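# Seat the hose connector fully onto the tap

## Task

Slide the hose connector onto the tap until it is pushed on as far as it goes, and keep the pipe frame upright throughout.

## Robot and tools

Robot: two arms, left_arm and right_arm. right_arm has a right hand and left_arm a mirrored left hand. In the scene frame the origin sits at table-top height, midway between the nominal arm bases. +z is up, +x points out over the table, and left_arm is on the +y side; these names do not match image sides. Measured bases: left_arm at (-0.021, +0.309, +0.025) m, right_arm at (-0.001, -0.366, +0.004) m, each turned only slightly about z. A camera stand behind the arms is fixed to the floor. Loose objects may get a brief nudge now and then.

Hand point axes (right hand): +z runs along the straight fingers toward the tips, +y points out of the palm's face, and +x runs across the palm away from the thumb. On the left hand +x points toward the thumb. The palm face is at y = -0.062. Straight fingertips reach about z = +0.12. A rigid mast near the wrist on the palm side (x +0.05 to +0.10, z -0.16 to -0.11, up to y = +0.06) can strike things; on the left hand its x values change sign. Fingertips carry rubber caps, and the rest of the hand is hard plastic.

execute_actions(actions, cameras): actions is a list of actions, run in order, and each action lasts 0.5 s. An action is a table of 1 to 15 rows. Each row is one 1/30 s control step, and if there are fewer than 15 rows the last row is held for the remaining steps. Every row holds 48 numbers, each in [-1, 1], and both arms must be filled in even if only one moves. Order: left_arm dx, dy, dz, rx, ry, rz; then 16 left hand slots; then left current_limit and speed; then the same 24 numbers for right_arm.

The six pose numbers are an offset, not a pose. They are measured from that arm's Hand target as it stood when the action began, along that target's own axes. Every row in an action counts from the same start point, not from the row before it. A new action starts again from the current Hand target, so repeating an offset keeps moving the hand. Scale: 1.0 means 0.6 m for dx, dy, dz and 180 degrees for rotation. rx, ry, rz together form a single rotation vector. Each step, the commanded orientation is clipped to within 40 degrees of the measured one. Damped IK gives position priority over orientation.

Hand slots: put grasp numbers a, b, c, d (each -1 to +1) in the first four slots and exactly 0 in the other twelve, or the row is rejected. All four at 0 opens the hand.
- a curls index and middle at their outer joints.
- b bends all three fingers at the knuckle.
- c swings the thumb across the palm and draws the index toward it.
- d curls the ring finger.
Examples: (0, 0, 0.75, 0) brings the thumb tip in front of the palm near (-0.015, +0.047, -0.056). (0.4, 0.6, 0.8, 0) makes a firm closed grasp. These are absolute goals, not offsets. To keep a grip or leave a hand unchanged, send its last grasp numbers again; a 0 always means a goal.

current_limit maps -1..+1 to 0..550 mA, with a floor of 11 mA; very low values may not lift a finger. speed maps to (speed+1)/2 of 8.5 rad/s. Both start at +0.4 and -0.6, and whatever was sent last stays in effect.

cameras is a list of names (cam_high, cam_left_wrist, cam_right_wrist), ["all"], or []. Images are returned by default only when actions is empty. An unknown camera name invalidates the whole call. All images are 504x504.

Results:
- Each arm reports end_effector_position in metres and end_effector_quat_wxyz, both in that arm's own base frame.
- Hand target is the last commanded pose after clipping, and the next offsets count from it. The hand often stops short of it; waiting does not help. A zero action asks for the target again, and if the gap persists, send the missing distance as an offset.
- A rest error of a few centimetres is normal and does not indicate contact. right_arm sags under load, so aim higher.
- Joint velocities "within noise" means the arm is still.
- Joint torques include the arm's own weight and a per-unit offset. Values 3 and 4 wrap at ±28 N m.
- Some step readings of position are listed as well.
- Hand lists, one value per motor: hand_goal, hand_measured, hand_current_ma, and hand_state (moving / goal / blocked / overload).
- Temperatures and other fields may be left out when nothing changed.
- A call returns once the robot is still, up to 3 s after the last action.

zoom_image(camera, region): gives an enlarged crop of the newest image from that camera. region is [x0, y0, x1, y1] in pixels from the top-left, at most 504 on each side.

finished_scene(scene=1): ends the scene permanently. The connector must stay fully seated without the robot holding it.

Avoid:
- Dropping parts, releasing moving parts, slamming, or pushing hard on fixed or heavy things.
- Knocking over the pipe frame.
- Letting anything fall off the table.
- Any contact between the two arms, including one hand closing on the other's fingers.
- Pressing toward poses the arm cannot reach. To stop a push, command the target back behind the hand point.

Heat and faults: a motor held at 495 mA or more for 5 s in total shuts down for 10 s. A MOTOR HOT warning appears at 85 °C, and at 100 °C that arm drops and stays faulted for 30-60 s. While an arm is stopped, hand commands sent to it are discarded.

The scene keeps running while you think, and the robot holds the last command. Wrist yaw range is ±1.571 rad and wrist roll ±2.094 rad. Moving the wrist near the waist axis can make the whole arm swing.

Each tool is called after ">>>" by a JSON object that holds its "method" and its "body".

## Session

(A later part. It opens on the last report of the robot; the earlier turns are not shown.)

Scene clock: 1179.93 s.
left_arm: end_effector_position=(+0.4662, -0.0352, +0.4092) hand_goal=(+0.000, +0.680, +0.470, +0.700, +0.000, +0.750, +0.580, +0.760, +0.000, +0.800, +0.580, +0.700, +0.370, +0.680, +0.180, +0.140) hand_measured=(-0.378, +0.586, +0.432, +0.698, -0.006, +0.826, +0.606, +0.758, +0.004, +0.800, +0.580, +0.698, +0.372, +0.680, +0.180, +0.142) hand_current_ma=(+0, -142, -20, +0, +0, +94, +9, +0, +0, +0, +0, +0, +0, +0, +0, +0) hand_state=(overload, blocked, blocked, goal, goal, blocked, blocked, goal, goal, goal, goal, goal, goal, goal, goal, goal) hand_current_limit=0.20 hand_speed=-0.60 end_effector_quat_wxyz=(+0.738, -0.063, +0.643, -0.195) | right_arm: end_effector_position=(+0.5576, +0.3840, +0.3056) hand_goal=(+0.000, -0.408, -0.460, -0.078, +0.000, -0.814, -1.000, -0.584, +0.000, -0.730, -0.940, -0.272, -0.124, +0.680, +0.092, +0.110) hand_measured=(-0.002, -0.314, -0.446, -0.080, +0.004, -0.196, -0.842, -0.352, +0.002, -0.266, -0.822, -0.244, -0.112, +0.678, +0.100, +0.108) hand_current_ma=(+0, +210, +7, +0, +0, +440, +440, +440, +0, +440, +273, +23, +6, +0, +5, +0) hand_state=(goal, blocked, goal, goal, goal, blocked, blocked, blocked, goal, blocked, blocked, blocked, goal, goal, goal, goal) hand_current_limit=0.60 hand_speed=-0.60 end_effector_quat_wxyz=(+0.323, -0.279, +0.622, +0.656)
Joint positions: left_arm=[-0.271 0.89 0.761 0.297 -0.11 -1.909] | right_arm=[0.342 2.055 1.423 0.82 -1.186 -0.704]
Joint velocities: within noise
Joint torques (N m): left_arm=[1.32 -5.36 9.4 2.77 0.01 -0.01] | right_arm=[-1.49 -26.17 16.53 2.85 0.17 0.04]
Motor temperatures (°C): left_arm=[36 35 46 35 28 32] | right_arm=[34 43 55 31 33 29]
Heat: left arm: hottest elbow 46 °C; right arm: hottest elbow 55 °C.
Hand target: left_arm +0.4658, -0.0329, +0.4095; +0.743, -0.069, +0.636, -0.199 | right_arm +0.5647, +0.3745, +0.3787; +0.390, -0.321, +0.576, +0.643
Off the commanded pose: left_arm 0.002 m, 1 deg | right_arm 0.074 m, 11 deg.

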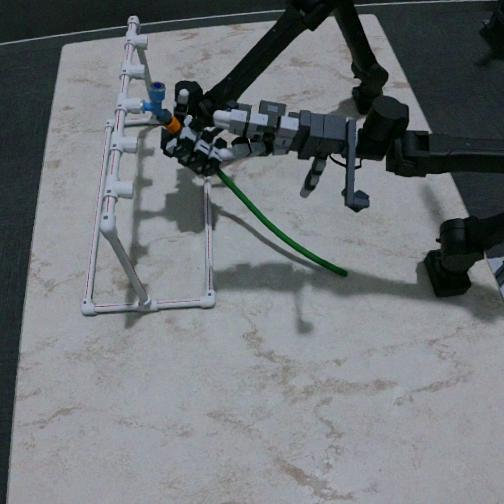

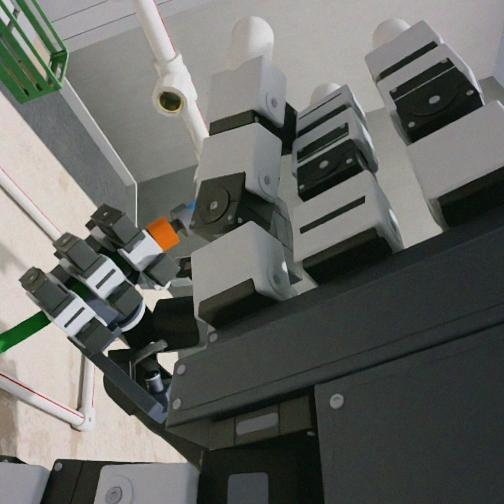

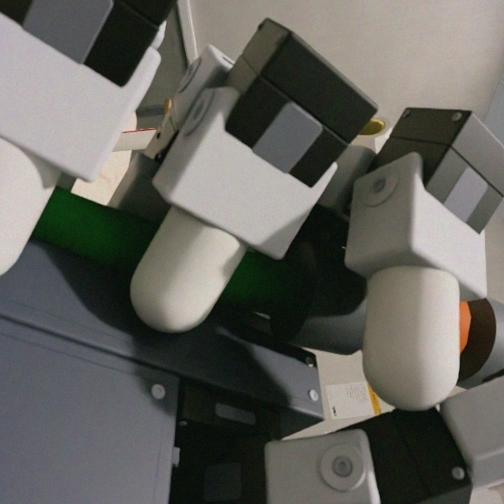

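>>> {"method": "execute_actions", "body": {"actions": [[[0,0,0,0,0,0,0,0,0.2,0,0,0,0,0,0,0,0,0,0,0,0,0,0.2,-0.6,-0.0056,0.0022,-0.0009,0,0,0,1,0.86,0.55,0.95,0,0,0,0,0,0,0,0,0,0,0,0,0.6,-0.6],[0,0,0,0,0,0,0,0,0.2,0,0,0,0,0,0,0,0,0,0,0,0,0,0.2,-0.6,-0.0112,0.0044,-0.0018,0,0,0,1,0.86,0.55,0.95,0,0,0,0,0,0,0,0,0,0,0,0,0.6,-0.6],[0,0,0,0,0,0,0,0,0.2,0,0,0,0,0,0,0,0,0,0,0,0,0,0.2,-0.6,-0.0169,0.0067,-0.0026,0,0,0,1,0.86,0.55,0.95,0,0,0,0,0,0,0,0,0,0,0,0,0.6,-0.6]]], "cameras": ["all"]}}

>>> {"method": "zoom_image", "body": {"camera": "cam_left_wrist", "region": [155, 195, 195, 235]}}

>>> {"method": "zoom_image", "body": {"camera": "cam_high", "region": [145, 75, 195, 145]}}

>>> {"method": "zoom_image", "body": {"camera": "cam_right_wrist", "region": [434, 290, 504, 360]}}

Scene clock: 1195.03 s.
left_arm: end_effector_position=(+0.4662, -0.0352, +0.4092) hand_goal=(+0.000, +0.680, +0.470, +0.700, +0.000, +0.750, +0.580, +0.760, +0.000, +0.800, +0.580, +0.700, +0.370, +0.680, +0.180, +0.140) hand_measured=(-0.378, +0.586, +0.432, +0.698, -0.006, +0.826, +0.606, +0.758, +0.004, +0.800, +0.580, +0.698, +0.372, +0.680, +0.180, +0.142) hand_current_ma=(+0, -142, -20, +0, +0, +94, +9, +0, +0, +0, +0, +0, +0, +0, +0, +0) hand_state=(overload, blocked, blocked, goal, goal, blocked, blocked, goal, goal, goal, goal, goal, goal, goal, goal, goal) hand_current_limit=0.20 hand_speed=-0.60 end_effector_quat_wxyz=(+0.738, -0.063, +0.643, -0.195) | right_arm: end_effector_position=(+0.5584, +0.3815, +0.3055) hand_goal=(+0.000, -0.408, -0.460, -0.078, +0.000, -0.814, -1.000, -0.584, +0.000, -0.730, -0.940, -0.272, -0.124, +0.680, +0.092, +0.110) hand_measured=(-0.002, -0.314, -0.446, -0.080, +0.004, -0.196, -0.842, -0.352, +0.002, -0.266, -0.822, -0.244, -0.112, +0.678, +0.100, +0.108) hand_current_ma=(+0, +210, +7, +0, +0, +440, +440, +440, +0, +440, +273, +23, +6, +0, +5, +0) hand_state=(goal, blocked, goal, goal, goal, blocked, blocked, blocked, goal, blocked, blocked, blocked, goal, goal, goal, goal) hand_current_limit=0.60 hand_speed=-0.60 end_effector_quat_wxyz=(+0.322, -0.279, +0.623, +0.657)
Joint positions: left_arm=[-0.271 0.89 0.761 0.297 -0.11 -1.909] | right_arm=[0.338 2.055 1.423 0.82 -1.192 -0.701]
Joint torques (N m): left_arm=[1.26 -5.36 9.4 2.77 0 -0.01] | right_arm=[-1.44 -27.63 16.96 2.32 0.23 0.07]
Motor temperatures (°C): left_arm=[36 35 46 35 28 32] | right_arm=[34 43 58 31 33 29]
Heat: left arm: hottest elbow 46 °C; right arm: hottest elbow 58 °C.
Hand target: left_arm +0.4658, -0.0329, +0.4095; +0.743, -0.069, +0.636, -0.199 | right_arm +0.5660, +0.3715, +0.3892; +0.390, -0.321, +0.575, +0.643
Off the commanded pose: left_arm 0.002 m, 1 deg | right_arm 0.085 m, 11 deg.
Step readings (end_effector_position of left_arm | right_arm):
0: (+0.4662, -0.0352, +0.4092) | (+0.5576, +0.3840, +0.3056)
1: (+0.4662, -0.0352, +0.4092) | (+0.5576, +0.3840, +0.3056)
2: (+0.4662, -0.0352, +0.4092) | (+0.5576, +0.3840, +0.3056)
4: (+0.4662, -0.0352, +0.4092) | (+0.5576, +0.3838, +0.3056)
8: (+0.4662, -0.0352, +0.4092) | (+0.5578, +0.3828, +0.3055)
15: (+0.4662, -0.0352, +0.4092) | (+0.5584, +0.3815, +0.3055)

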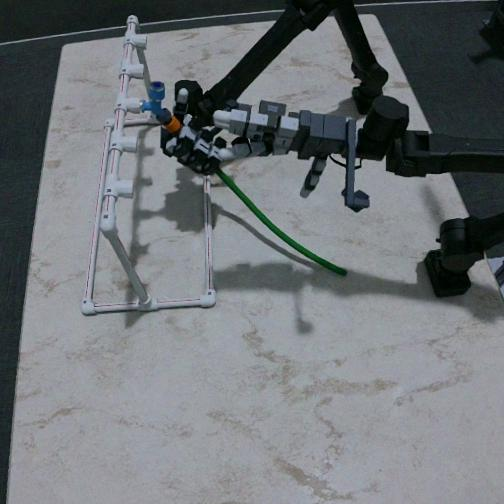

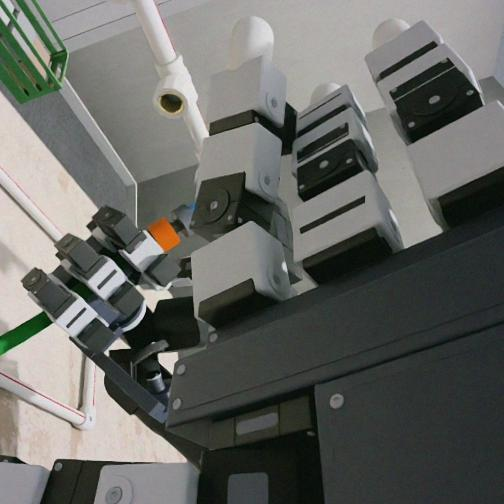

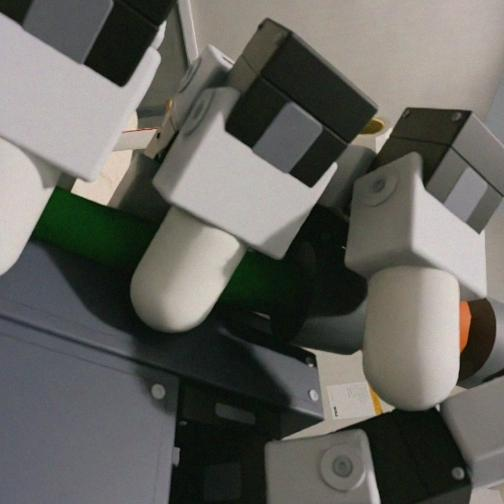

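Scaled by 12.600 from the camera's 504x504 image, which has a finer 720x720 frame.

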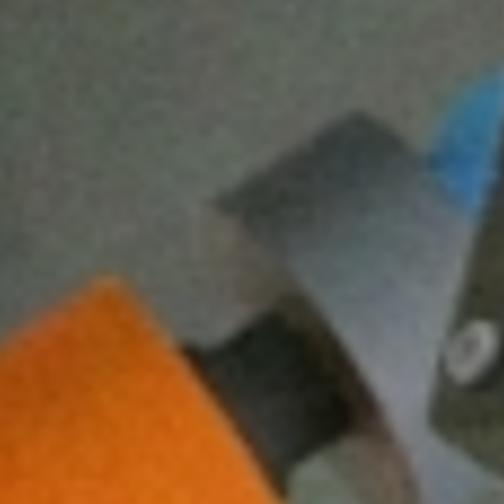

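Scaled by 7.200 from the camera's 504x504 image, which has a finer 720x720 frame.

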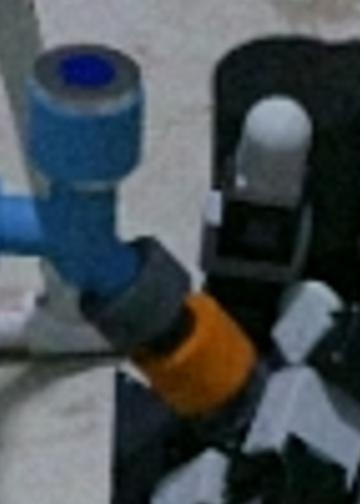

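Scaled by 7.200 from the camera's 504x504 image, which has a finer 720x720 frame.

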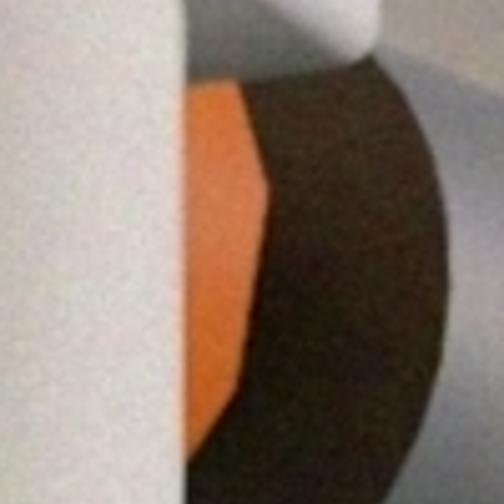

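>>> {"method": "execute_actions", "body": {"actions": [[[0,0,0,0,0,0,0,0,0.2,0,0,0,0,0,0,0,0,0,0,0,0,0,0.2,-0.6,-0.0055,0.0017,0.0006,0,0,0,1,0.86,0.55,0.95,0,0,0,0,0,0,0,0,0,0,0,0,0.6,-0.6],[0,0,0,0,0,0,0,0,0.2,0,0,0,0,0,0,0,0,0,0,0,0,0,0.2,-0.6,-0.0111,0.0033,0.0012,0,0,0,1,0.86,0.55,0.95,0,0,0,0,0,0,0,0,0,0,0,0,0.6,-0.6],[0,0,0,0,0,0,0,0,0.2,0,0,0,0,0,0,0,0,0,0,0,0,0,0.2,-0.6,-0.0166,0.005,0.0018,0,0,0,1,0.86,0.55,0.95,0,0,0,0,0,0,0,0,0,0,0,0,0.6,-0.6]]], "cameras": ["all"]}}

>>> {"method": "zoom_image", "body": {"camera": "cam_left_wrist", "region": [155, 195, 195, 235]}}

>>> {"method": "zoom_image", "body": {"camera": "cam_high", "region": [145, 75, 195, 145]}}

Scene clock: 1196.23 s.
left_arm: end_effector_position=(+0.4662, -0.0352, +0.4092) hand_goal=(+0.000, +0.680, +0.470, +0.700, +0.000, +0.750, +0.580, +0.760, +0.000, +0.800, +0.580, +0.700, +0.370, +0.680, +0.180, +0.140) hand_measured=(-0.378, +0.586, +0.432, +0.698, -0.006, +0.826, +0.606, +0.758, +0.004, +0.800, +0.580, +0.698, +0.372, +0.680, +0.180, +0.142) hand_current_ma=(+0, -142, -20, +0, +0, +94, +9, +0, +0, +0, +0, +0, +0, +0, +0, +0) hand_state=(overload, blocked, blocked, goal, goal, blocked, blocked, goal, goal, goal, goal, goal, goal, goal, goal, goal) hand_current_limit=0.20 hand_speed=-0.60 end_effector_quat_wxyz=(+0.738, -0.063, +0.643, -0.195) | right_arm: end_effector_position=(+0.5615, +0.3803, +0.3071) hand_goal=(+0.000, -0.408, -0.460, -0.078, +0.000, -0.814, -1.000, -0.584, +0.000, -0.730, -0.940, -0.272, -0.124, +0.680, +0.092, +0.110) hand_measured=(-0.002, -0.314, -0.446, -0.080, +0.004, -0.196, -0.842, -0.352, +0.002, -0.266, -0.822, -0.244, -0.112, +0.678, +0.100, +0.108) hand_current_ma=(+0, +210, +7, +0, +0, +440, +440, +440, +0, +440, +273, +23, +6, +0, +5, +0) hand_state=(goal, blocked, goal, goal, goal, blocked, blocked, blocked, goal, blocked, blocked, blocked, goal, goal, goal, goal) hand_current_limit=0.60 hand_speed=-0.60 end_effector_quat_wxyz=(+0.319, -0.277, +0.625, +0.657)
Joint positions: left_arm=[-0.271 0.89 0.761 0.297 -0.11 -1.909] | right_arm=[0.335 2.055 1.431 0.805 -1.195 -0.701]
Joint torques (N m): left_arm=[1.26 -5.36 9.4 2.78 0.01 -0.01] | right_arm=[-1.26 -28.51 17.33 2.1 0.29 0.1]
Motor temperatures (°C): left_arm=[36 35 46 35 28 32] | right_arm=[34 43 58 31 33 29]
Heat: left arm: hottest elbow 46 °C; right arm: hottest elbow 58 °C.
Hand target: left_arm +0.4658, -0.0329, +0.4095; +0.743, -0.069, +0.636, -0.199 | right_arm +0.5683, +0.3711, +0.3992; +0.390, -0.321, +0.576, +0.643
Off the commanded pose: left_arm 0.002 m, 1 deg | right_arm 0.093 m, 11 deg.
Step readings (end_effector_position of left_arm | right_arm):
0: (+0.4662, -0.0352, +0.4092) | (+0.5584, +0.3815, +0.3055)
1: (+0.4662, -0.0352, +0.4092) | (+0.5584, +0.3815, +0.3055)
2: (+0.4662, -0.0352, +0.4092) | (+0.5584, +0.3815, +0.3055)
4: (+0.4662, -0.0352, +0.4092) | (+0.5586, +0.3814, +0.3055)
8: (+0.4662, -0.0352, +0.4092) | (+0.5597, +0.3813, +0.3064)
15: (+0.4662, -0.0352, +0.4092) | (+0.5615, +0.3803, +0.3071)

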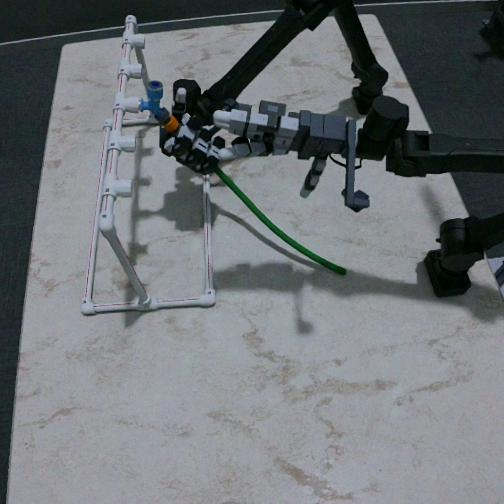

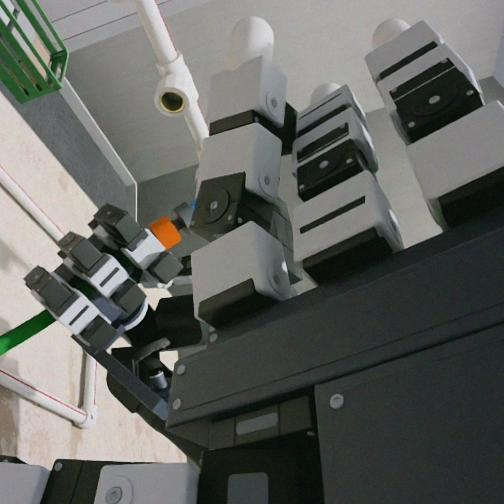

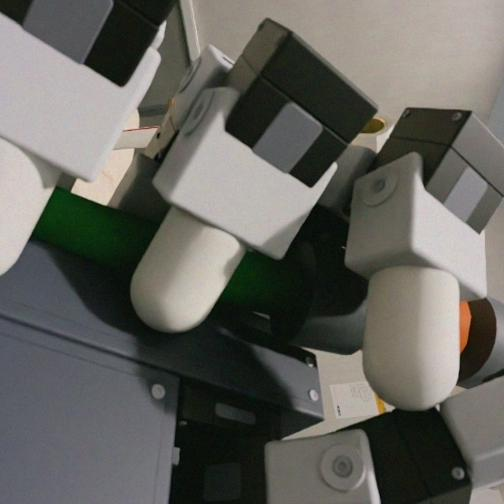

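Scaled by 12.600 from the camera's 504x504 image, which has a finer 720x720 frame.

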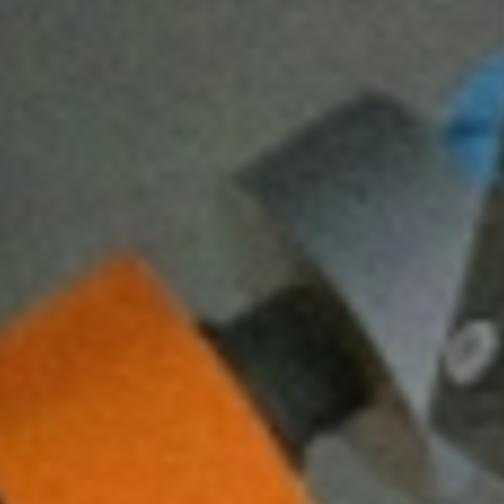

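Scaled by 7.200 from the camera's 504x504 image, which has a finer 720x720 frame.

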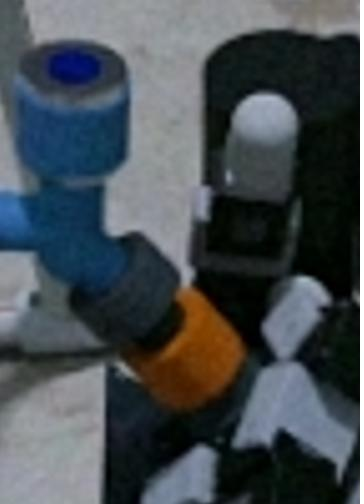

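>>> {"method": "execute_actions", "body": {"actions": [[[0,0,0,0,0,0,0,0,0.2,0,0,0,0,0,0,0,0,0,0,0,0,0,0.2,-0.6,0.015,-0.007,-0.0009,0,0,0,1,0.86,0.55,0.95,0,0,0,0,0,0,0,0,0,0,0,0,0.6,-0.6],[0,0,0,0,0,0,0,0,0.2,0,0,0,0,0,0,0,0,0,0,0,0,0,0.2,-0.6,0.03,-0.014,-0.0018,0,0,0,1,0.86,0.55,0.95,0,0,0,0,0,0,0,0,0,0,0,0,0.6,-0.6],[0,0,0,0,0,0,0,0,0.2,0,0,0,0,0,0,0,0,0,0,0,0,0,0.2,-0.6,0.045,-0.021,-0.0027,0,0,0,1,0.86,0.55,0.95,0,0,0,0,0,0,0,0,0,0,0,0,0.6,-0.6],[0,0,0,0,0,0,0,0,0.2,0,0,0,0,0,0,0,0,0,0,0,0,0,0.2,-0.6,0.06,-0.028,-0.0036,0,0,0,1,0.86,0.55,0.95,0,0,0,0,0,0,0,0,0,0,0,0,0.6,-0.6],[0,0,0,0,0,0,0,0,0.2,0,0,0,0,0,0,0,0,0,0,0,0,0,0.2,-0.6,0.076,-0.0352,-0.0045,0,0,0,1,0.86,0.55,0.95,0,0,0,0,0,0,0,0,0,0,0,0,0.6,-0.6]]], "cameras": ["all"]}}

>>> {"method": "zoom_image", "body": {"camera": "cam_left_wrist", "region": [155, 195, 195, 235]}}

>>> {"method": "zoom_image", "body": {"camera": "cam_high", "region": [145, 75, 195, 145]}}

Scene clock: 1203.47 s.
left_arm: end_effector_position=(+0.4662, -0.0352, +0.4092) hand_goal=(+0.000, +0.680, +0.470, +0.700, +0.000, +0.750, +0.580, +0.760, +0.000, +0.800, +0.580, +0.700, +0.370, +0.680, +0.180, +0.140) hand_measured=(-0.378, +0.586, +0.432, +0.698, -0.006, +0.826, +0.606, +0.758, +0.004, +0.800, +0.580, +0.698, +0.372, +0.680, +0.180, +0.142) hand_current_ma=(+0, -142, -20, +0, +0, +94, +9, +0, +0, +0, +0, +0, +0, +0, +0, +0) hand_state=(overload, blocked, blocked, goal, goal, blocked, blocked, goal, goal, goal, goal, goal, goal, goal, goal, goal) hand_current_limit=0.20 hand_speed=-0.60 end_effector_quat_wxyz=(+0.738, -0.063, +0.643, -0.195) | right_arm: end_effector_position=(+0.5606, +0.3799, +0.3047) hand_goal=(+0.000, -0.408, -0.460, -0.078, +0.000, -0.814, -1.000, -0.584, +0.000, -0.730, -0.940, -0.272, -0.124, +0.680, +0.092, +0.110) hand_measured=(-0.002, -0.314, -0.446, -0.080, +0.004, -0.196, -0.842, -0.352, +0.002, -0.266, -0.822, -0.244, -0.112, +0.678, +0.100, +0.108) hand_current_ma=(+0, +210, +7, +0, +0, +440, +440, +440, +0, +440, +273, +23, +6, +0, +5, +0) hand_state=(goal, blocked, goal, goal, goal, blocked, blocked, blocked, goal, blocked, blocked, blocked, goal, goal, goal, goal) hand_current_limit=0.60 hand_speed=-0.60 end_effector_quat_wxyz=(+0.329, -0.281, +0.619, +0.655)
Joint positions: left_arm=[-0.271 0.89 0.761 0.297 -0.11 -1.909] | right_arm=[0.335 2.064 1.431 0.838 -1.191 -0.701]
Joint torques (N m): left_arm=[1.32 -5.36 9.4 2.77 0.01 0] | right_arm=[-0.67 -23.24 14.89 4.05 0.47 -0.07]
Motor temperatures (°C): left_arm=[36 35 45 35 28 32] | right_arm=[34 43 57 31 33 29]
Heat: left arm: hottest elbow 45 °C; right arm: hottest elbow 57 °C.
Hand target: left_arm +0.4658, -0.0329, +0.4095; +0.743, -0.069, +0.636, -0.199 | right_arm +0.5643, +0.3752, +0.3492; +0.390, -0.321, +0.576, +0.643
Off the commanded pose: left_arm 0.002 m, 1 deg | right_arm 0.045 m, 10 deg.
Step readings (end_effector_position of left_arm | right_arm):
0: (+0.4662, -0.0352, +0.4092) | (+0.5615, +0.3803, +0.3071)
1: (+0.4662, -0.0352, +0.4092) | (+0.5615, +0.3803, +0.3071)
2: (+0.4662, -0.0352, +0.4092) | (+0.5615, +0.3803, +0.3071)
4: (+0.4662, -0.0352, +0.4092) | (+0.5615, +0.3803, +0.3071)
8: (+0.4662, -0.0352, +0.4092) | (+0.5614, +0.3802, +0.3073)
15: (+0.4662, -0.0352, +0.4092) | (+0.5607, +0.3799, +0.3048)

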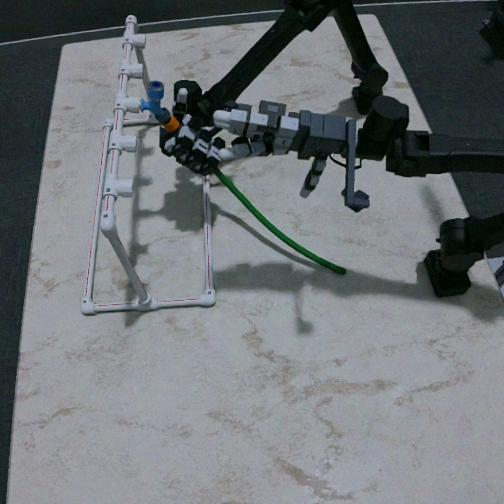

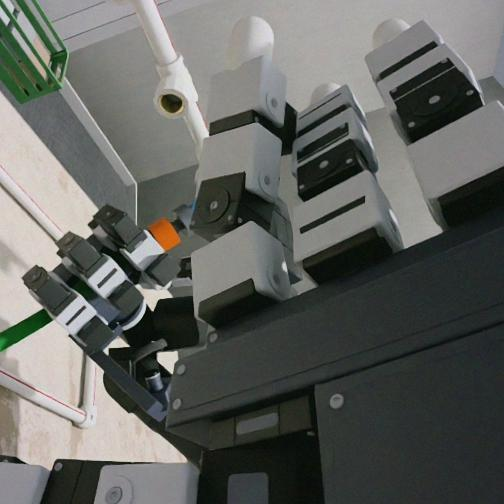

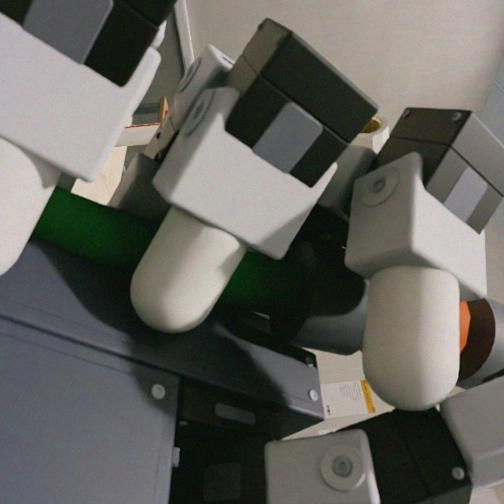

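Scaled by 12.600 from the camera's 504x504 image, which has a finer 720x720 frame.

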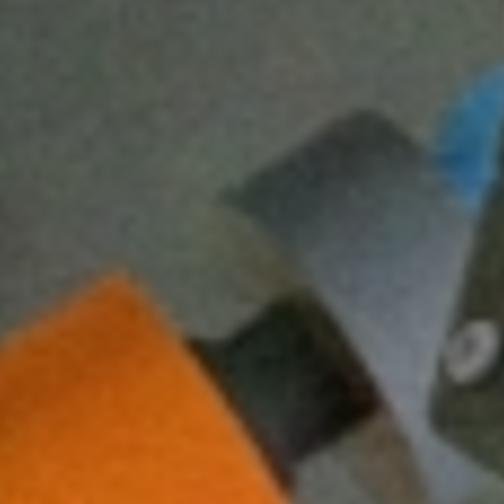

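Scaled by 7.200 from the camera's 504x504 image, which has a finer 720x720 frame.

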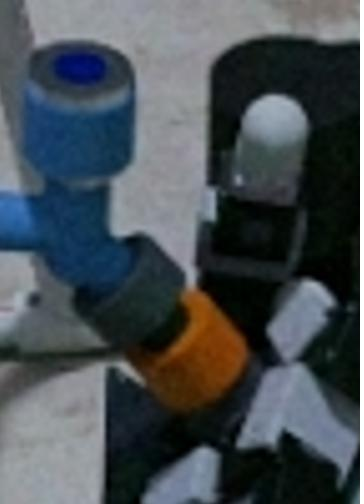

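>>> {"method": "execute_actions", "body": {"actions": [[[0,0,0,0,0,0,0,0,0.2,0,0,0,0,0,0,0,0,0,0,0,0,0,0.2,-0.6,0,0,0,0,0,0,0.9,0.86,0.55,0.95,0,0,0,0,0,0,0,0,0,0,0,0,0.6,-0.7]]], "cameras": ["all"]}}

>>> {"method": "zoom_image", "body": {"camera": "cam_left_wrist", "region": [155, 195, 195, 235]}}

>>> {"method": "zoom_image", "body": {"camera": "cam_right_wrist", "region": [404, 250, 504, 390]}}

Scene clock: 1205.83 s.
left_arm: end_effector_position=(+0.4662, -0.0352, +0.4092) hand_goal=(+0.000, +0.680, +0.470, +0.700, +0.000, +0.750, +0.580, +0.760, +0.000, +0.800, +0.580, +0.700, +0.370, +0.680, +0.180, +0.140) hand_measured=(-0.378, +0.586, +0.432, +0.698, -0.006, +0.826, +0.606, +0.758, +0.004, +0.800, +0.580, +0.698, +0.372, +0.680, +0.180, +0.142) hand_current_ma=(+0, -142, -20, +0, +0, +94, +9, +0, +0, +0, +0, +0, +0, +0, +0, +0) hand_state=(overload, blocked, blocked, goal, goal, blocked, blocked, goal, goal, goal, goal, goal, goal, goal, goal, goal) hand_current_limit=0.20 hand_speed=-0.60 end_effector_quat_wxyz=(+0.738, -0.063, +0.643, -0.195) | right_arm: end_effector_position=(+0.5605, +0.3798, +0.3047) hand_goal=(+0.000, -0.418, -0.370, +0.018, +0.000, -0.790, -1.000, -0.440, +0.000, -0.740, -0.940, -0.262, -0.134, +0.680, +0.092, +0.124) hand_measured=(-0.002, -0.322, -0.376, +0.012, +0.004, -0.198, -0.842, -0.352, +0.002, -0.266, -0.822, -0.242, -0.120, +0.678, +0.100, +0.122) hand_current_ma=(+0, +213, -2, -2, +0, +440, +440, +169, +0, +440, +273, +14, +7, +0, +4, -1) hand_state=(goal, blocked, goal, goal, goal, blocked, blocked, blocked, goal, blocked, blocked, blocked, goal, goal, goal, goal) hand_current_limit=0.60 hand_speed=-0.70 end_effector_quat_wxyz=(+0.329, -0.282, +0.619, +0.655)
Joint positions: left_arm=[-0.271 0.89 0.761 0.297 -0.11 -1.909] | right_arm=[0.335 2.064 1.431 0.84 -1.191 -0.701]
Joint torques (N m): left_arm=[1.32 -5.36 9.4 2.78 0.01 -0.01] | right_arm=[-0.73 -23.3 14.9 4 0.46 -0.05]
Motor temperatures (°C): left_arm=[36 35 45 35 28 32] | right_arm=[34 43 57 31 33 29]
Heat: left arm: hottest elbow 45 °C; right arm: hottest elbow 57 °C.
Hand target: left_arm +0.4658, -0.0329, +0.4095; +0.743, -0.069, +0.636, -0.199 | right_arm +0.5643, +0.3752, +0.3492; +0.390, -0.321, +0.576, +0.643
Off the commanded pose: left_arm 0.002 m, 1 deg | right_arm 0.045 m, 10 deg.
Step readings (end_effector_position of left_arm | right_arm):
0: (+0.4662, -0.0352, +0.4092) | (+0.5606, +0.3799, +0.3047)
1: (+0.4662, -0.0352, +0.4092) | (+0.5606, +0.3799, +0.3047)
2: (+0.4662, -0.0352, +0.4092) | (+0.5606, +0.3799, +0.3047)
4: (+0.4662, -0.0352, +0.4092) | (+0.5606, +0.3799, +0.3047)
8: (+0.4662, -0.0352, +0.4092) | (+0.5605, +0.3798, +0.3049)
15: (+0.4662, -0.0352, +0.4092) | (+0.5605, +0.3798, +0.3047)

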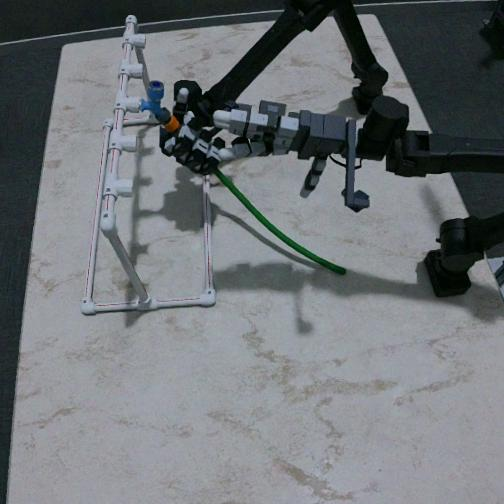

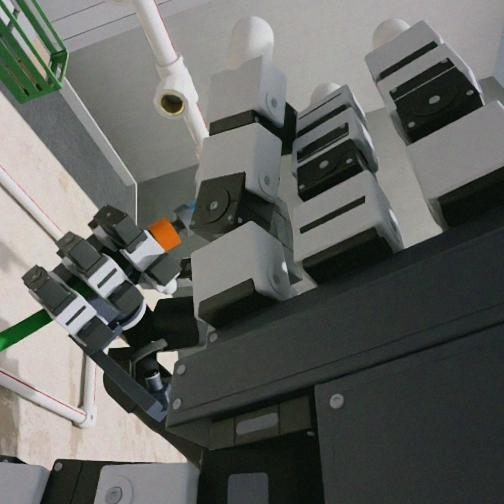

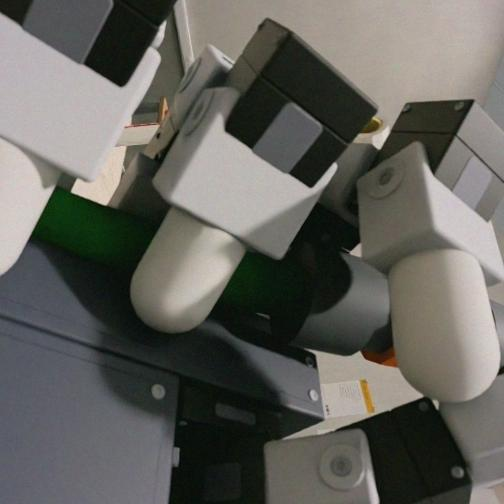

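Scaled by 12.600 from the camera's 504x504 image, which has a finer 720x720 frame.

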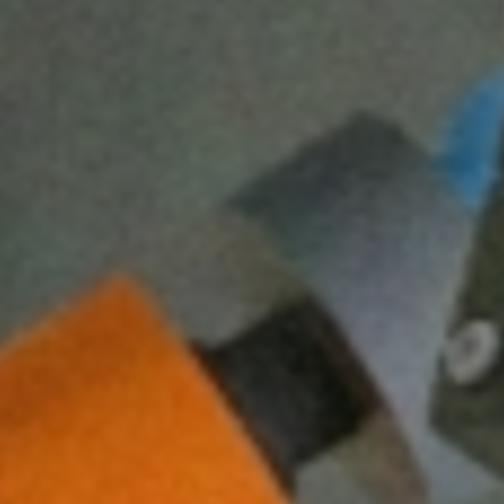

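Scaled by 3.600 from the camera's 504x504 image, which has a finer 720x720 frame.

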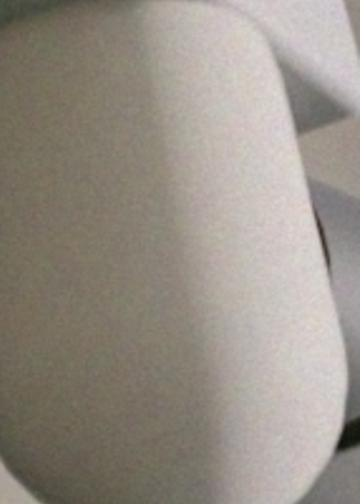

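>>> {"method": "execute_actions", "body": {"actions": [[[0,0,0,0,0,0,0,0,0.2,0,0,0,0,0,0,0,0,0,0,0,0,0,0.2,-0.6,0,0,0,0,0,0,0.9,0.77,0.55,0.95,0,0,0,0,0,0,0,0,0,0,0,0,0.6,-0.7]]], "cameras": ["all"]}}

>>> {"method": "zoom_image", "body": {"camera": "cam_left_wrist", "region": [125, 195, 195, 265]}}

>>> {"method": "zoom_image", "body": {"camera": "cam_high", "region": [145, 75, 195, 145]}}

Scene clock: 1207.13 s.
left_arm: end_effector_position=(+0.4662, -0.0352, +0.4092) hand_goal=(+0.000, +0.680, +0.470, +0.700, +0.000, +0.750, +0.580, +0.760, +0.000, +0.800, +0.580, +0.700, +0.370, +0.680, +0.180, +0.140) hand_measured=(-0.378, +0.586, +0.432, +0.698, -0.006, +0.826, +0.606, +0.758, +0.004, +0.800, +0.580, +0.698, +0.372, +0.680, +0.180, +0.142) hand_current_ma=(+0, -142, -20, +0, +0, +94, +9, +0, +0, +0, +0, +0, +0, +0, +0, +0) hand_state=(overload, blocked, blocked, goal, goal, blocked, blocked, goal, goal, goal, goal, goal, goal, goal, goal, goal) hand_current_limit=0.20 hand_speed=-0.60 end_effector_quat_wxyz=(+0.738, -0.063, +0.643, -0.195) | right_arm: end_effector_position=(+0.5606, +0.3793, +0.3047) hand_goal=(+0.000, -0.296, -0.396, +0.000, +0.000, -0.632, -1.000, -0.440, +0.000, -0.604, -0.940, -0.280, -0.134, +0.680, +0.092, +0.106) hand_measured=(-0.004, -0.290, -0.394, +0.002, +0.004, -0.198, -0.842, -0.352, +0.002, -0.266, -0.822, -0.242, -0.134, +0.678, +0.094, +0.108) hand_current_ma=(+0, +2, +0, +0, +0, +440, +440, +169, +0, +440, +273, +40, +0, +0, +0, +0) hand_state=(goal, goal, goal, goal, goal, blocked, blocked, blocked, goal, blocked, blocked, blocked, goal, goal, goal, goal) hand_current_limit=0.60 hand_speed=-0.70 end_effector_quat_wxyz=(+0.331, -0.282, +0.618, +0.655)
Joint positions: left_arm=[-0.271 0.89 0.761 0.297 -0.11 -1.909] | right_arm=[0.334 2.065 1.431 0.843 -1.19 -0.701]
Joint torques (N m): left_arm=[1.32 -5.36 9.4 2.77 0.01 -0.01] | right_arm=[-0.79 -23.36 14.91 3.93 0.45 -0.04]
Motor temperatures (°C): left_arm=[36 35 45 35 28 32] | right_arm=[34 43 57 31 33 29]
Heat: left arm: hottest elbow 45 °C; right arm: hottest elbow 57 °C.
Hand target: left_arm +0.4658, -0.0329, +0.4095; +0.743, -0.069, +0.636, -0.199 | right_arm +0.5644, +0.3751, +0.3492; +0.390, -0.321, +0.576, +0.643
Off the commanded pose: left_arm 0.002 m, 1 deg | right_arm 0.045 m, 10 deg.
Step readings (end_effector_position of left_arm | right_arm):
0: (+0.4662, -0.0352, +0.4092) | (+0.5605, +0.3798, +0.3047)
1: (+0.4662, -0.0352, +0.4092) | (+0.5605, +0.3798, +0.3047)
2: (+0.4662, -0.0352, +0.4092) | (+0.5606, +0.3798, +0.3047)
4: (+0.4662, -0.0352, +0.4092) | (+0.5605, +0.3798, +0.3047)
8: (+0.4662, -0.0352, +0.4092) | (+0.5606, +0.3793, +0.3049)
15: (+0.4662, -0.0352, +0.4092) | (+0.5606, +0.3793, +0.3047)

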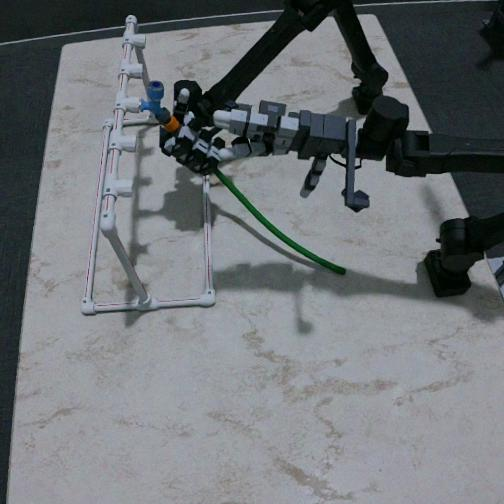

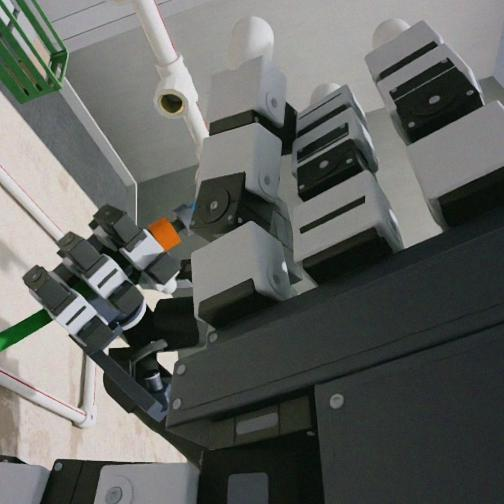

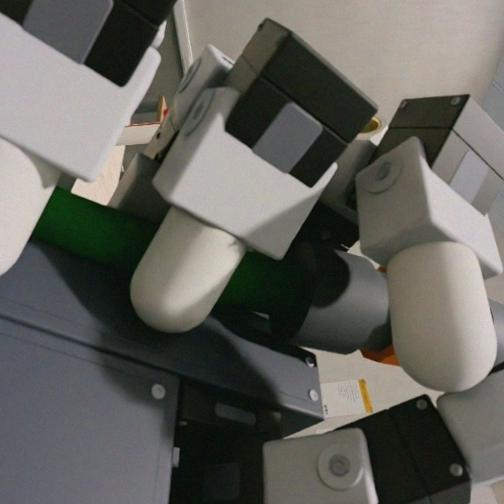

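Scaled by 7.200 from the camera's 504x504 image, which has a finer 720x720 frame.

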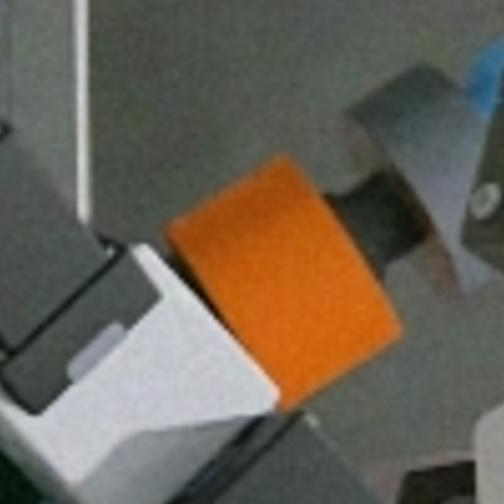

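Scaled by 7.200 from the camera's 504x504 image, which has a finer 720x720 frame.

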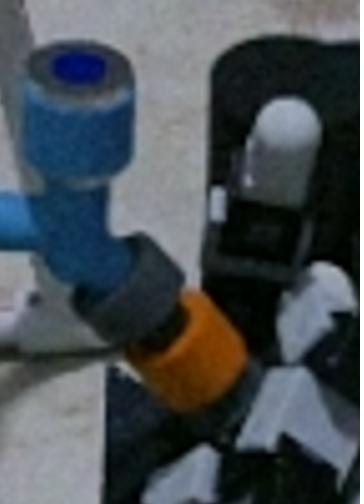

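>>> {"method": "execute_actions", "body": {"actions": [[[0,0,0,0,0,0,0,0,0.2,0,0,0,0,0,0,0,0,0,0,0,0,0,0.2,-0.6,-0.0065,0.0018,0.0009,0,0,0,0.9,0.77,0.55,0.95,0,0,0,0,0,0,0,0,0,0,0,0,0.6,-0.6],[0,0,0,0,0,0,0,0,0.2,0,0,0,0,0,0,0,0,0,0,0,0,0,0.2,-0.6,-0.013,0.0036,0.0018,0,0,0,0.9,0.77,0.55,0.95,0,0,0,0,0,0,0,0,0,0,0,0,0.6,-0.6],[0,0,0,0,0,0,0,0,0.2,0,0,0,0,0,0,0,0,0,0,0,0,0,0.2,-0.6,-0.0197,0.0054,0.0028,0,0,0,0.9,0.77,0.55,0.95,0,0,0,0,0,0,0,0,0,0,0,0,0.6,-0.6]]], "cameras": ["all"]}}

>>> {"method": "zoom_image", "body": {"camera": "cam_left_wrist", "region": [125, 195, 195, 265]}}

>>> {"method": "zoom_image", "body": {"camera": "cam_high", "region": [145, 75, 195, 145]}}

Scene clock: 1208.47 s.
left_arm: end_effector_position=(+0.4662, -0.0352, +0.4092) hand_goal=(+0.000, +0.680, +0.470, +0.700, +0.000, +0.750, +0.580, +0.760, +0.000, +0.800, +0.580, +0.700, +0.370, +0.680, +0.180, +0.140) hand_measured=(-0.378, +0.586, +0.432, +0.698, -0.006, +0.826, +0.606, +0.758, +0.004, +0.800, +0.580, +0.698, +0.372, +0.680, +0.180, +0.142) hand_current_ma=(+0, -142, -20, +0, +0, +94, +9, +0, +0, +0, +0, +0, +0, +0, +0, +0) hand_state=(overload, blocked, blocked, goal, goal, blocked, blocked, goal, goal, goal, goal, goal, goal, goal, goal, goal) hand_current_limit=0.20 hand_speed=-0.60 end_effector_quat_wxyz=(+0.738, -0.063, +0.643, -0.195) | right_arm: end_effector_position=(+0.5606, +0.3793, +0.3047) hand_goal=(+0.000, -0.296, -0.396, +0.000, +0.000, -0.632, -1.000, -0.440, +0.000, -0.604, -0.940, -0.280, -0.134, +0.680, +0.092, +0.106) hand_measured=(-0.004, -0.290, -0.394, +0.002, +0.004, -0.198, -0.842, -0.352, +0.002, -0.266, -0.822, -0.242, -0.134, +0.678, +0.094, +0.108) hand_current_ma=(+0, +2, +0, +0, +0, +440, +440, +169, +0, +440, +273, +40, +0, +0, +0, +0) hand_state=(goal, goal, goal, goal, goal, blocked, blocked, blocked, goal, blocked, blocked, blocked, goal, goal, goal, goal) hand_current_limit=0.60 hand_speed=-0.60 end_effector_quat_wxyz=(+0.330, -0.282, +0.618, +0.655)
Joint positions: left_arm=[-0.271 0.89 0.761 0.297 -0.11 -1.909] | right_arm=[0.334 2.065 1.431 0.843 -1.19 -0.701]
Joint torques (N m): left_arm=[1.32 -5.42 9.42 2.77 0.01 -0.01] | right_arm=[-0.73 -24.29 16.05 3.07 0.39 0.01]
Motor temperatures (°C): left_arm=[36 35 45 35 28 32] | right_arm=[34 43 57 31 33 29]
Heat: left arm: hottest elbow 45 °C; right arm: hottest elbow 57 °C.
Hand target: left_arm +0.4658, -0.0329, +0.4095; +0.743, -0.069, +0.636, -0.199 | right_arm +0.5675, +0.3750, +0.3612; +0.390, -0.321, +0.576, +0.643
Off the commanded pose: left_arm 0.002 m, 1 deg | right_arm 0.057 m, 10 deg.
Step readings (end_effector_position of left_arm | right_arm):
0: (+0.4662, -0.0352, +0.4092) | (+0.5606, +0.3793, +0.3047)
1: (+0.4662, -0.0352, +0.4092) | (+0.5606, +0.3793, +0.3047)
2: (+0.4662, -0.0352, +0.4092) | (+0.5606, +0.3793, +0.3047)
4: (+0.4662, -0.0352, +0.4092) | (+0.5606, +0.3793, +0.3047)
8: (+0.4662, -0.0352, +0.4092) | (+0.5606, +0.3793, +0.3047)
15: (+0.4662, -0.0352, +0.4092) | (+0.5606, +0.3793, +0.3047)

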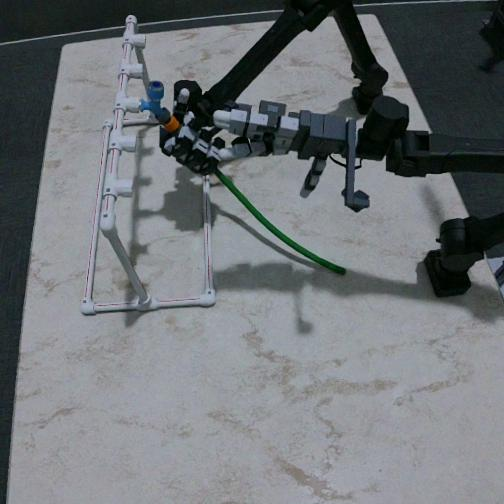

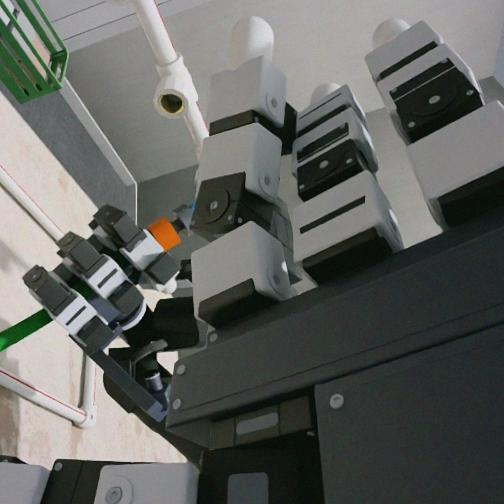

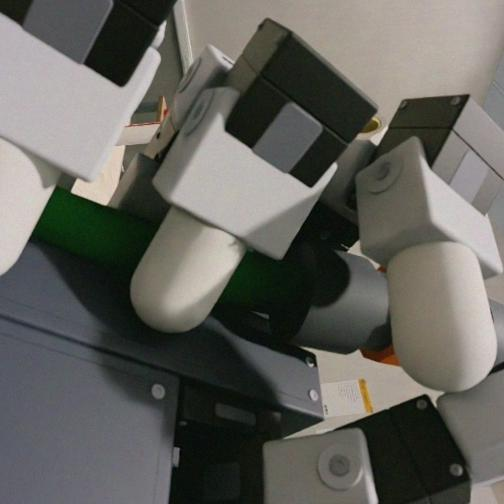

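Scaled by 7.200 from the camera's 504x504 image, which has a finer 720x720 frame.

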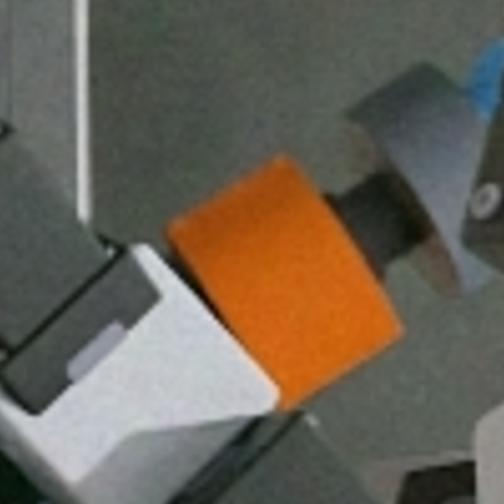

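Scaled by 7.200 from the camera's 504x504 image, which has a finer 720x720 frame.

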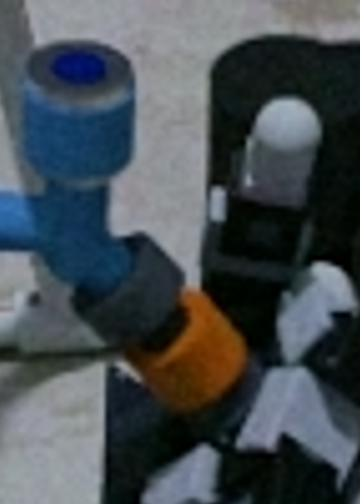

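>>> {"method": "execute_actions", "body": {"actions": [[[0,0,0,0,0,0,0,0,0.2,0,0,0,0,0,0,0,0,0,0,0,0,0,0.2,-0.6,0.0098,-0.0027,-0.0014,0,0,0,0.95,0.82,0.55,0.95,0,0,0,0,0,0,0,0,0,0,0,0,0.6,-0.7],[0,0,0,0,0,0,0,0,0.2,0,0,0,0,0,0,0,0,0,0,0,0,0,0.2,-0.6,0.0197,-0.0054,-0.0028,0,0,0,1,0.86,0.55,0.95,0,0,0,0,0,0,0,0,0,0,0,0,0.6,-0.7]]], "cameras": ["all"]}}

>>> {"method": "zoom_image", "body": {"camera": "cam_right_wrist", "region": [404, 270, 504, 370]}}

Scene clock: 1210.93 s.
left_arm: end_effector_position=(+0.4662, -0.0352, +0.4092) hand_goal=(+0.000, +0.680, +0.470, +0.700, +0.000, +0.750, +0.580, +0.760, +0.000, +0.800, +0.580, +0.700, +0.370, +0.680, +0.180, +0.140) hand_measured=(-0.378, +0.586, +0.432, +0.698, -0.006, +0.826, +0.606, +0.758, +0.004, +0.800, +0.580, +0.698, +0.372, +0.680, +0.180, +0.142) hand_current_ma=(+0, -142, -20, +0, +0, +94, +9, +0, +0, +0, +0, +0, +0, +0, +0, +0) hand_state=(overload, blocked, blocked, goal, goal, blocked, blocked, goal, goal, goal, goal, goal, goal, goal, goal, goal) hand_current_limit=0.20 hand_speed=-0.60 end_effector_quat_wxyz=(+0.738, -0.063, +0.643, -0.195) | right_arm: end_effector_position=(+0.5606, +0.3793, +0.3047) hand_goal=(+0.000, -0.408, -0.460, -0.078, +0.000, -0.814, -1.000, -0.584, +0.000, -0.730, -0.940, -0.272, -0.124, +0.680, +0.092, +0.110) hand_measured=(-0.004, -0.306, -0.428, -0.068, +0.004, -0.198, -0.842, -0.354, +0.002, -0.266, -0.822, -0.242, -0.116, +0.678, +0.094, +0.108) hand_current_ma=(+0, +242, +29, +4, +0, +440, +440, +440, +0, +440, +273, +26, +3, +0, +1, +0) hand_state=(goal, blocked, blocked, goal, goal, blocked, blocked, blocked, goal, blocked, blocked, blocked, goal, goal, goal, goal) hand_current_limit=0.60 hand_speed=-0.70 end_effector_quat_wxyz=(+0.330, -0.282, +0.618, +0.655)
Joint positions: left_arm=[-0.271 0.89 0.761 0.297 -0.11 -1.909] | right_arm=[0.334 2.065 1.431 0.843 -1.19 -0.701]
Joint torques (N m): left_arm=[1.32 -5.36 9.4 2.77 0.01 -0.01] | right_arm=[-0.67 -23.24 14.93 3.92 0.45 -0.04]
Motor temperatures (°C): left_arm=[36 35 45 35 28 32] | right_arm=[34 44 57 31 33 29]
Heat: left arm: hottest elbow 45 °C; right arm: hottest elbow 57 °C.
Hand target: left_arm +0.4658, -0.0329, +0.4095; +0.743, -0.069, +0.636, -0.199 | right_arm +0.5644, +0.3750, +0.3492; +0.390, -0.321, +0.576, +0.643
Off the commanded pose: left_arm 0.002 m, 1 deg | right_arm 0.045 m, 10 deg.
Step readings (end_effector_position of left_arm | right_arm):
0: (+0.4662, -0.0352, +0.4092) | (+0.5606, +0.3793, +0.3047)
1: (+0.4662, -0.0352, +0.4092) | (+0.5606, +0.3793, +0.3047)
2: (+0.4662, -0.0352, +0.4092) | (+0.5606, +0.3793, +0.3047)
4: (+0.4662, -0.0352, +0.4092) | (+0.5606, +0.3793, +0.3047)
8: (+0.4662, -0.0352, +0.4092) | (+0.5606, +0.3793, +0.3047)
15: (+0.4662, -0.0352, +0.4092) | (+0.5606, +0.3793, +0.3047)

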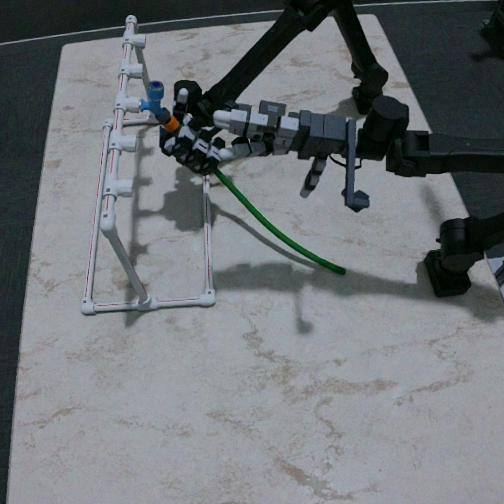

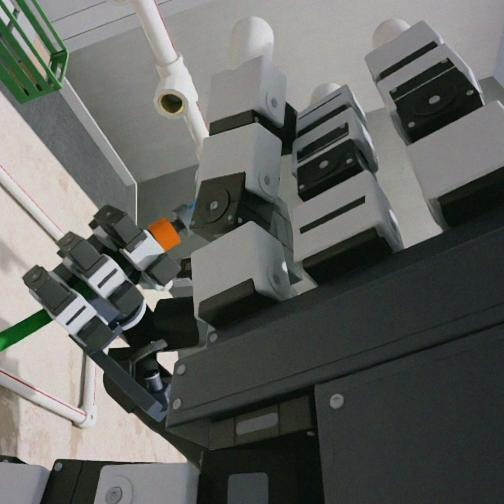

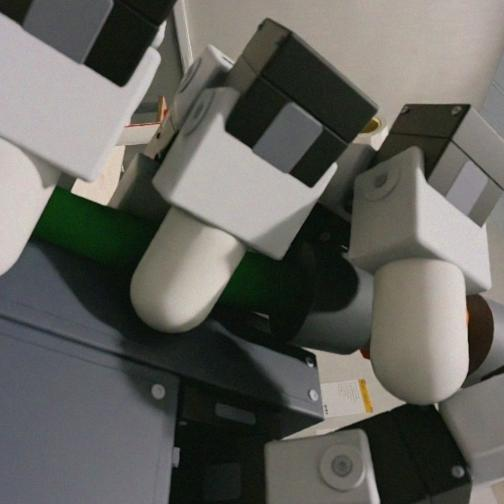

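Scaled by 5.040 from the camera's 504x504 image, which has a finer 720x720 frame.

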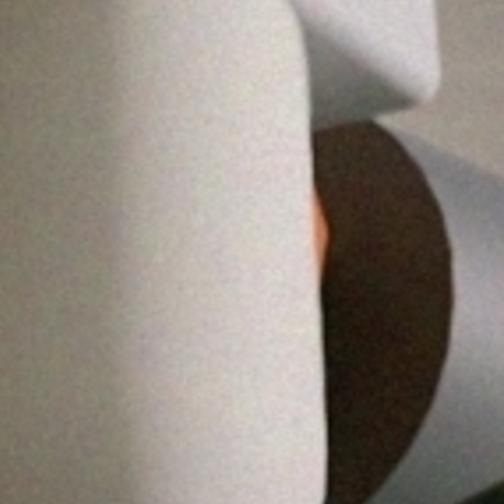

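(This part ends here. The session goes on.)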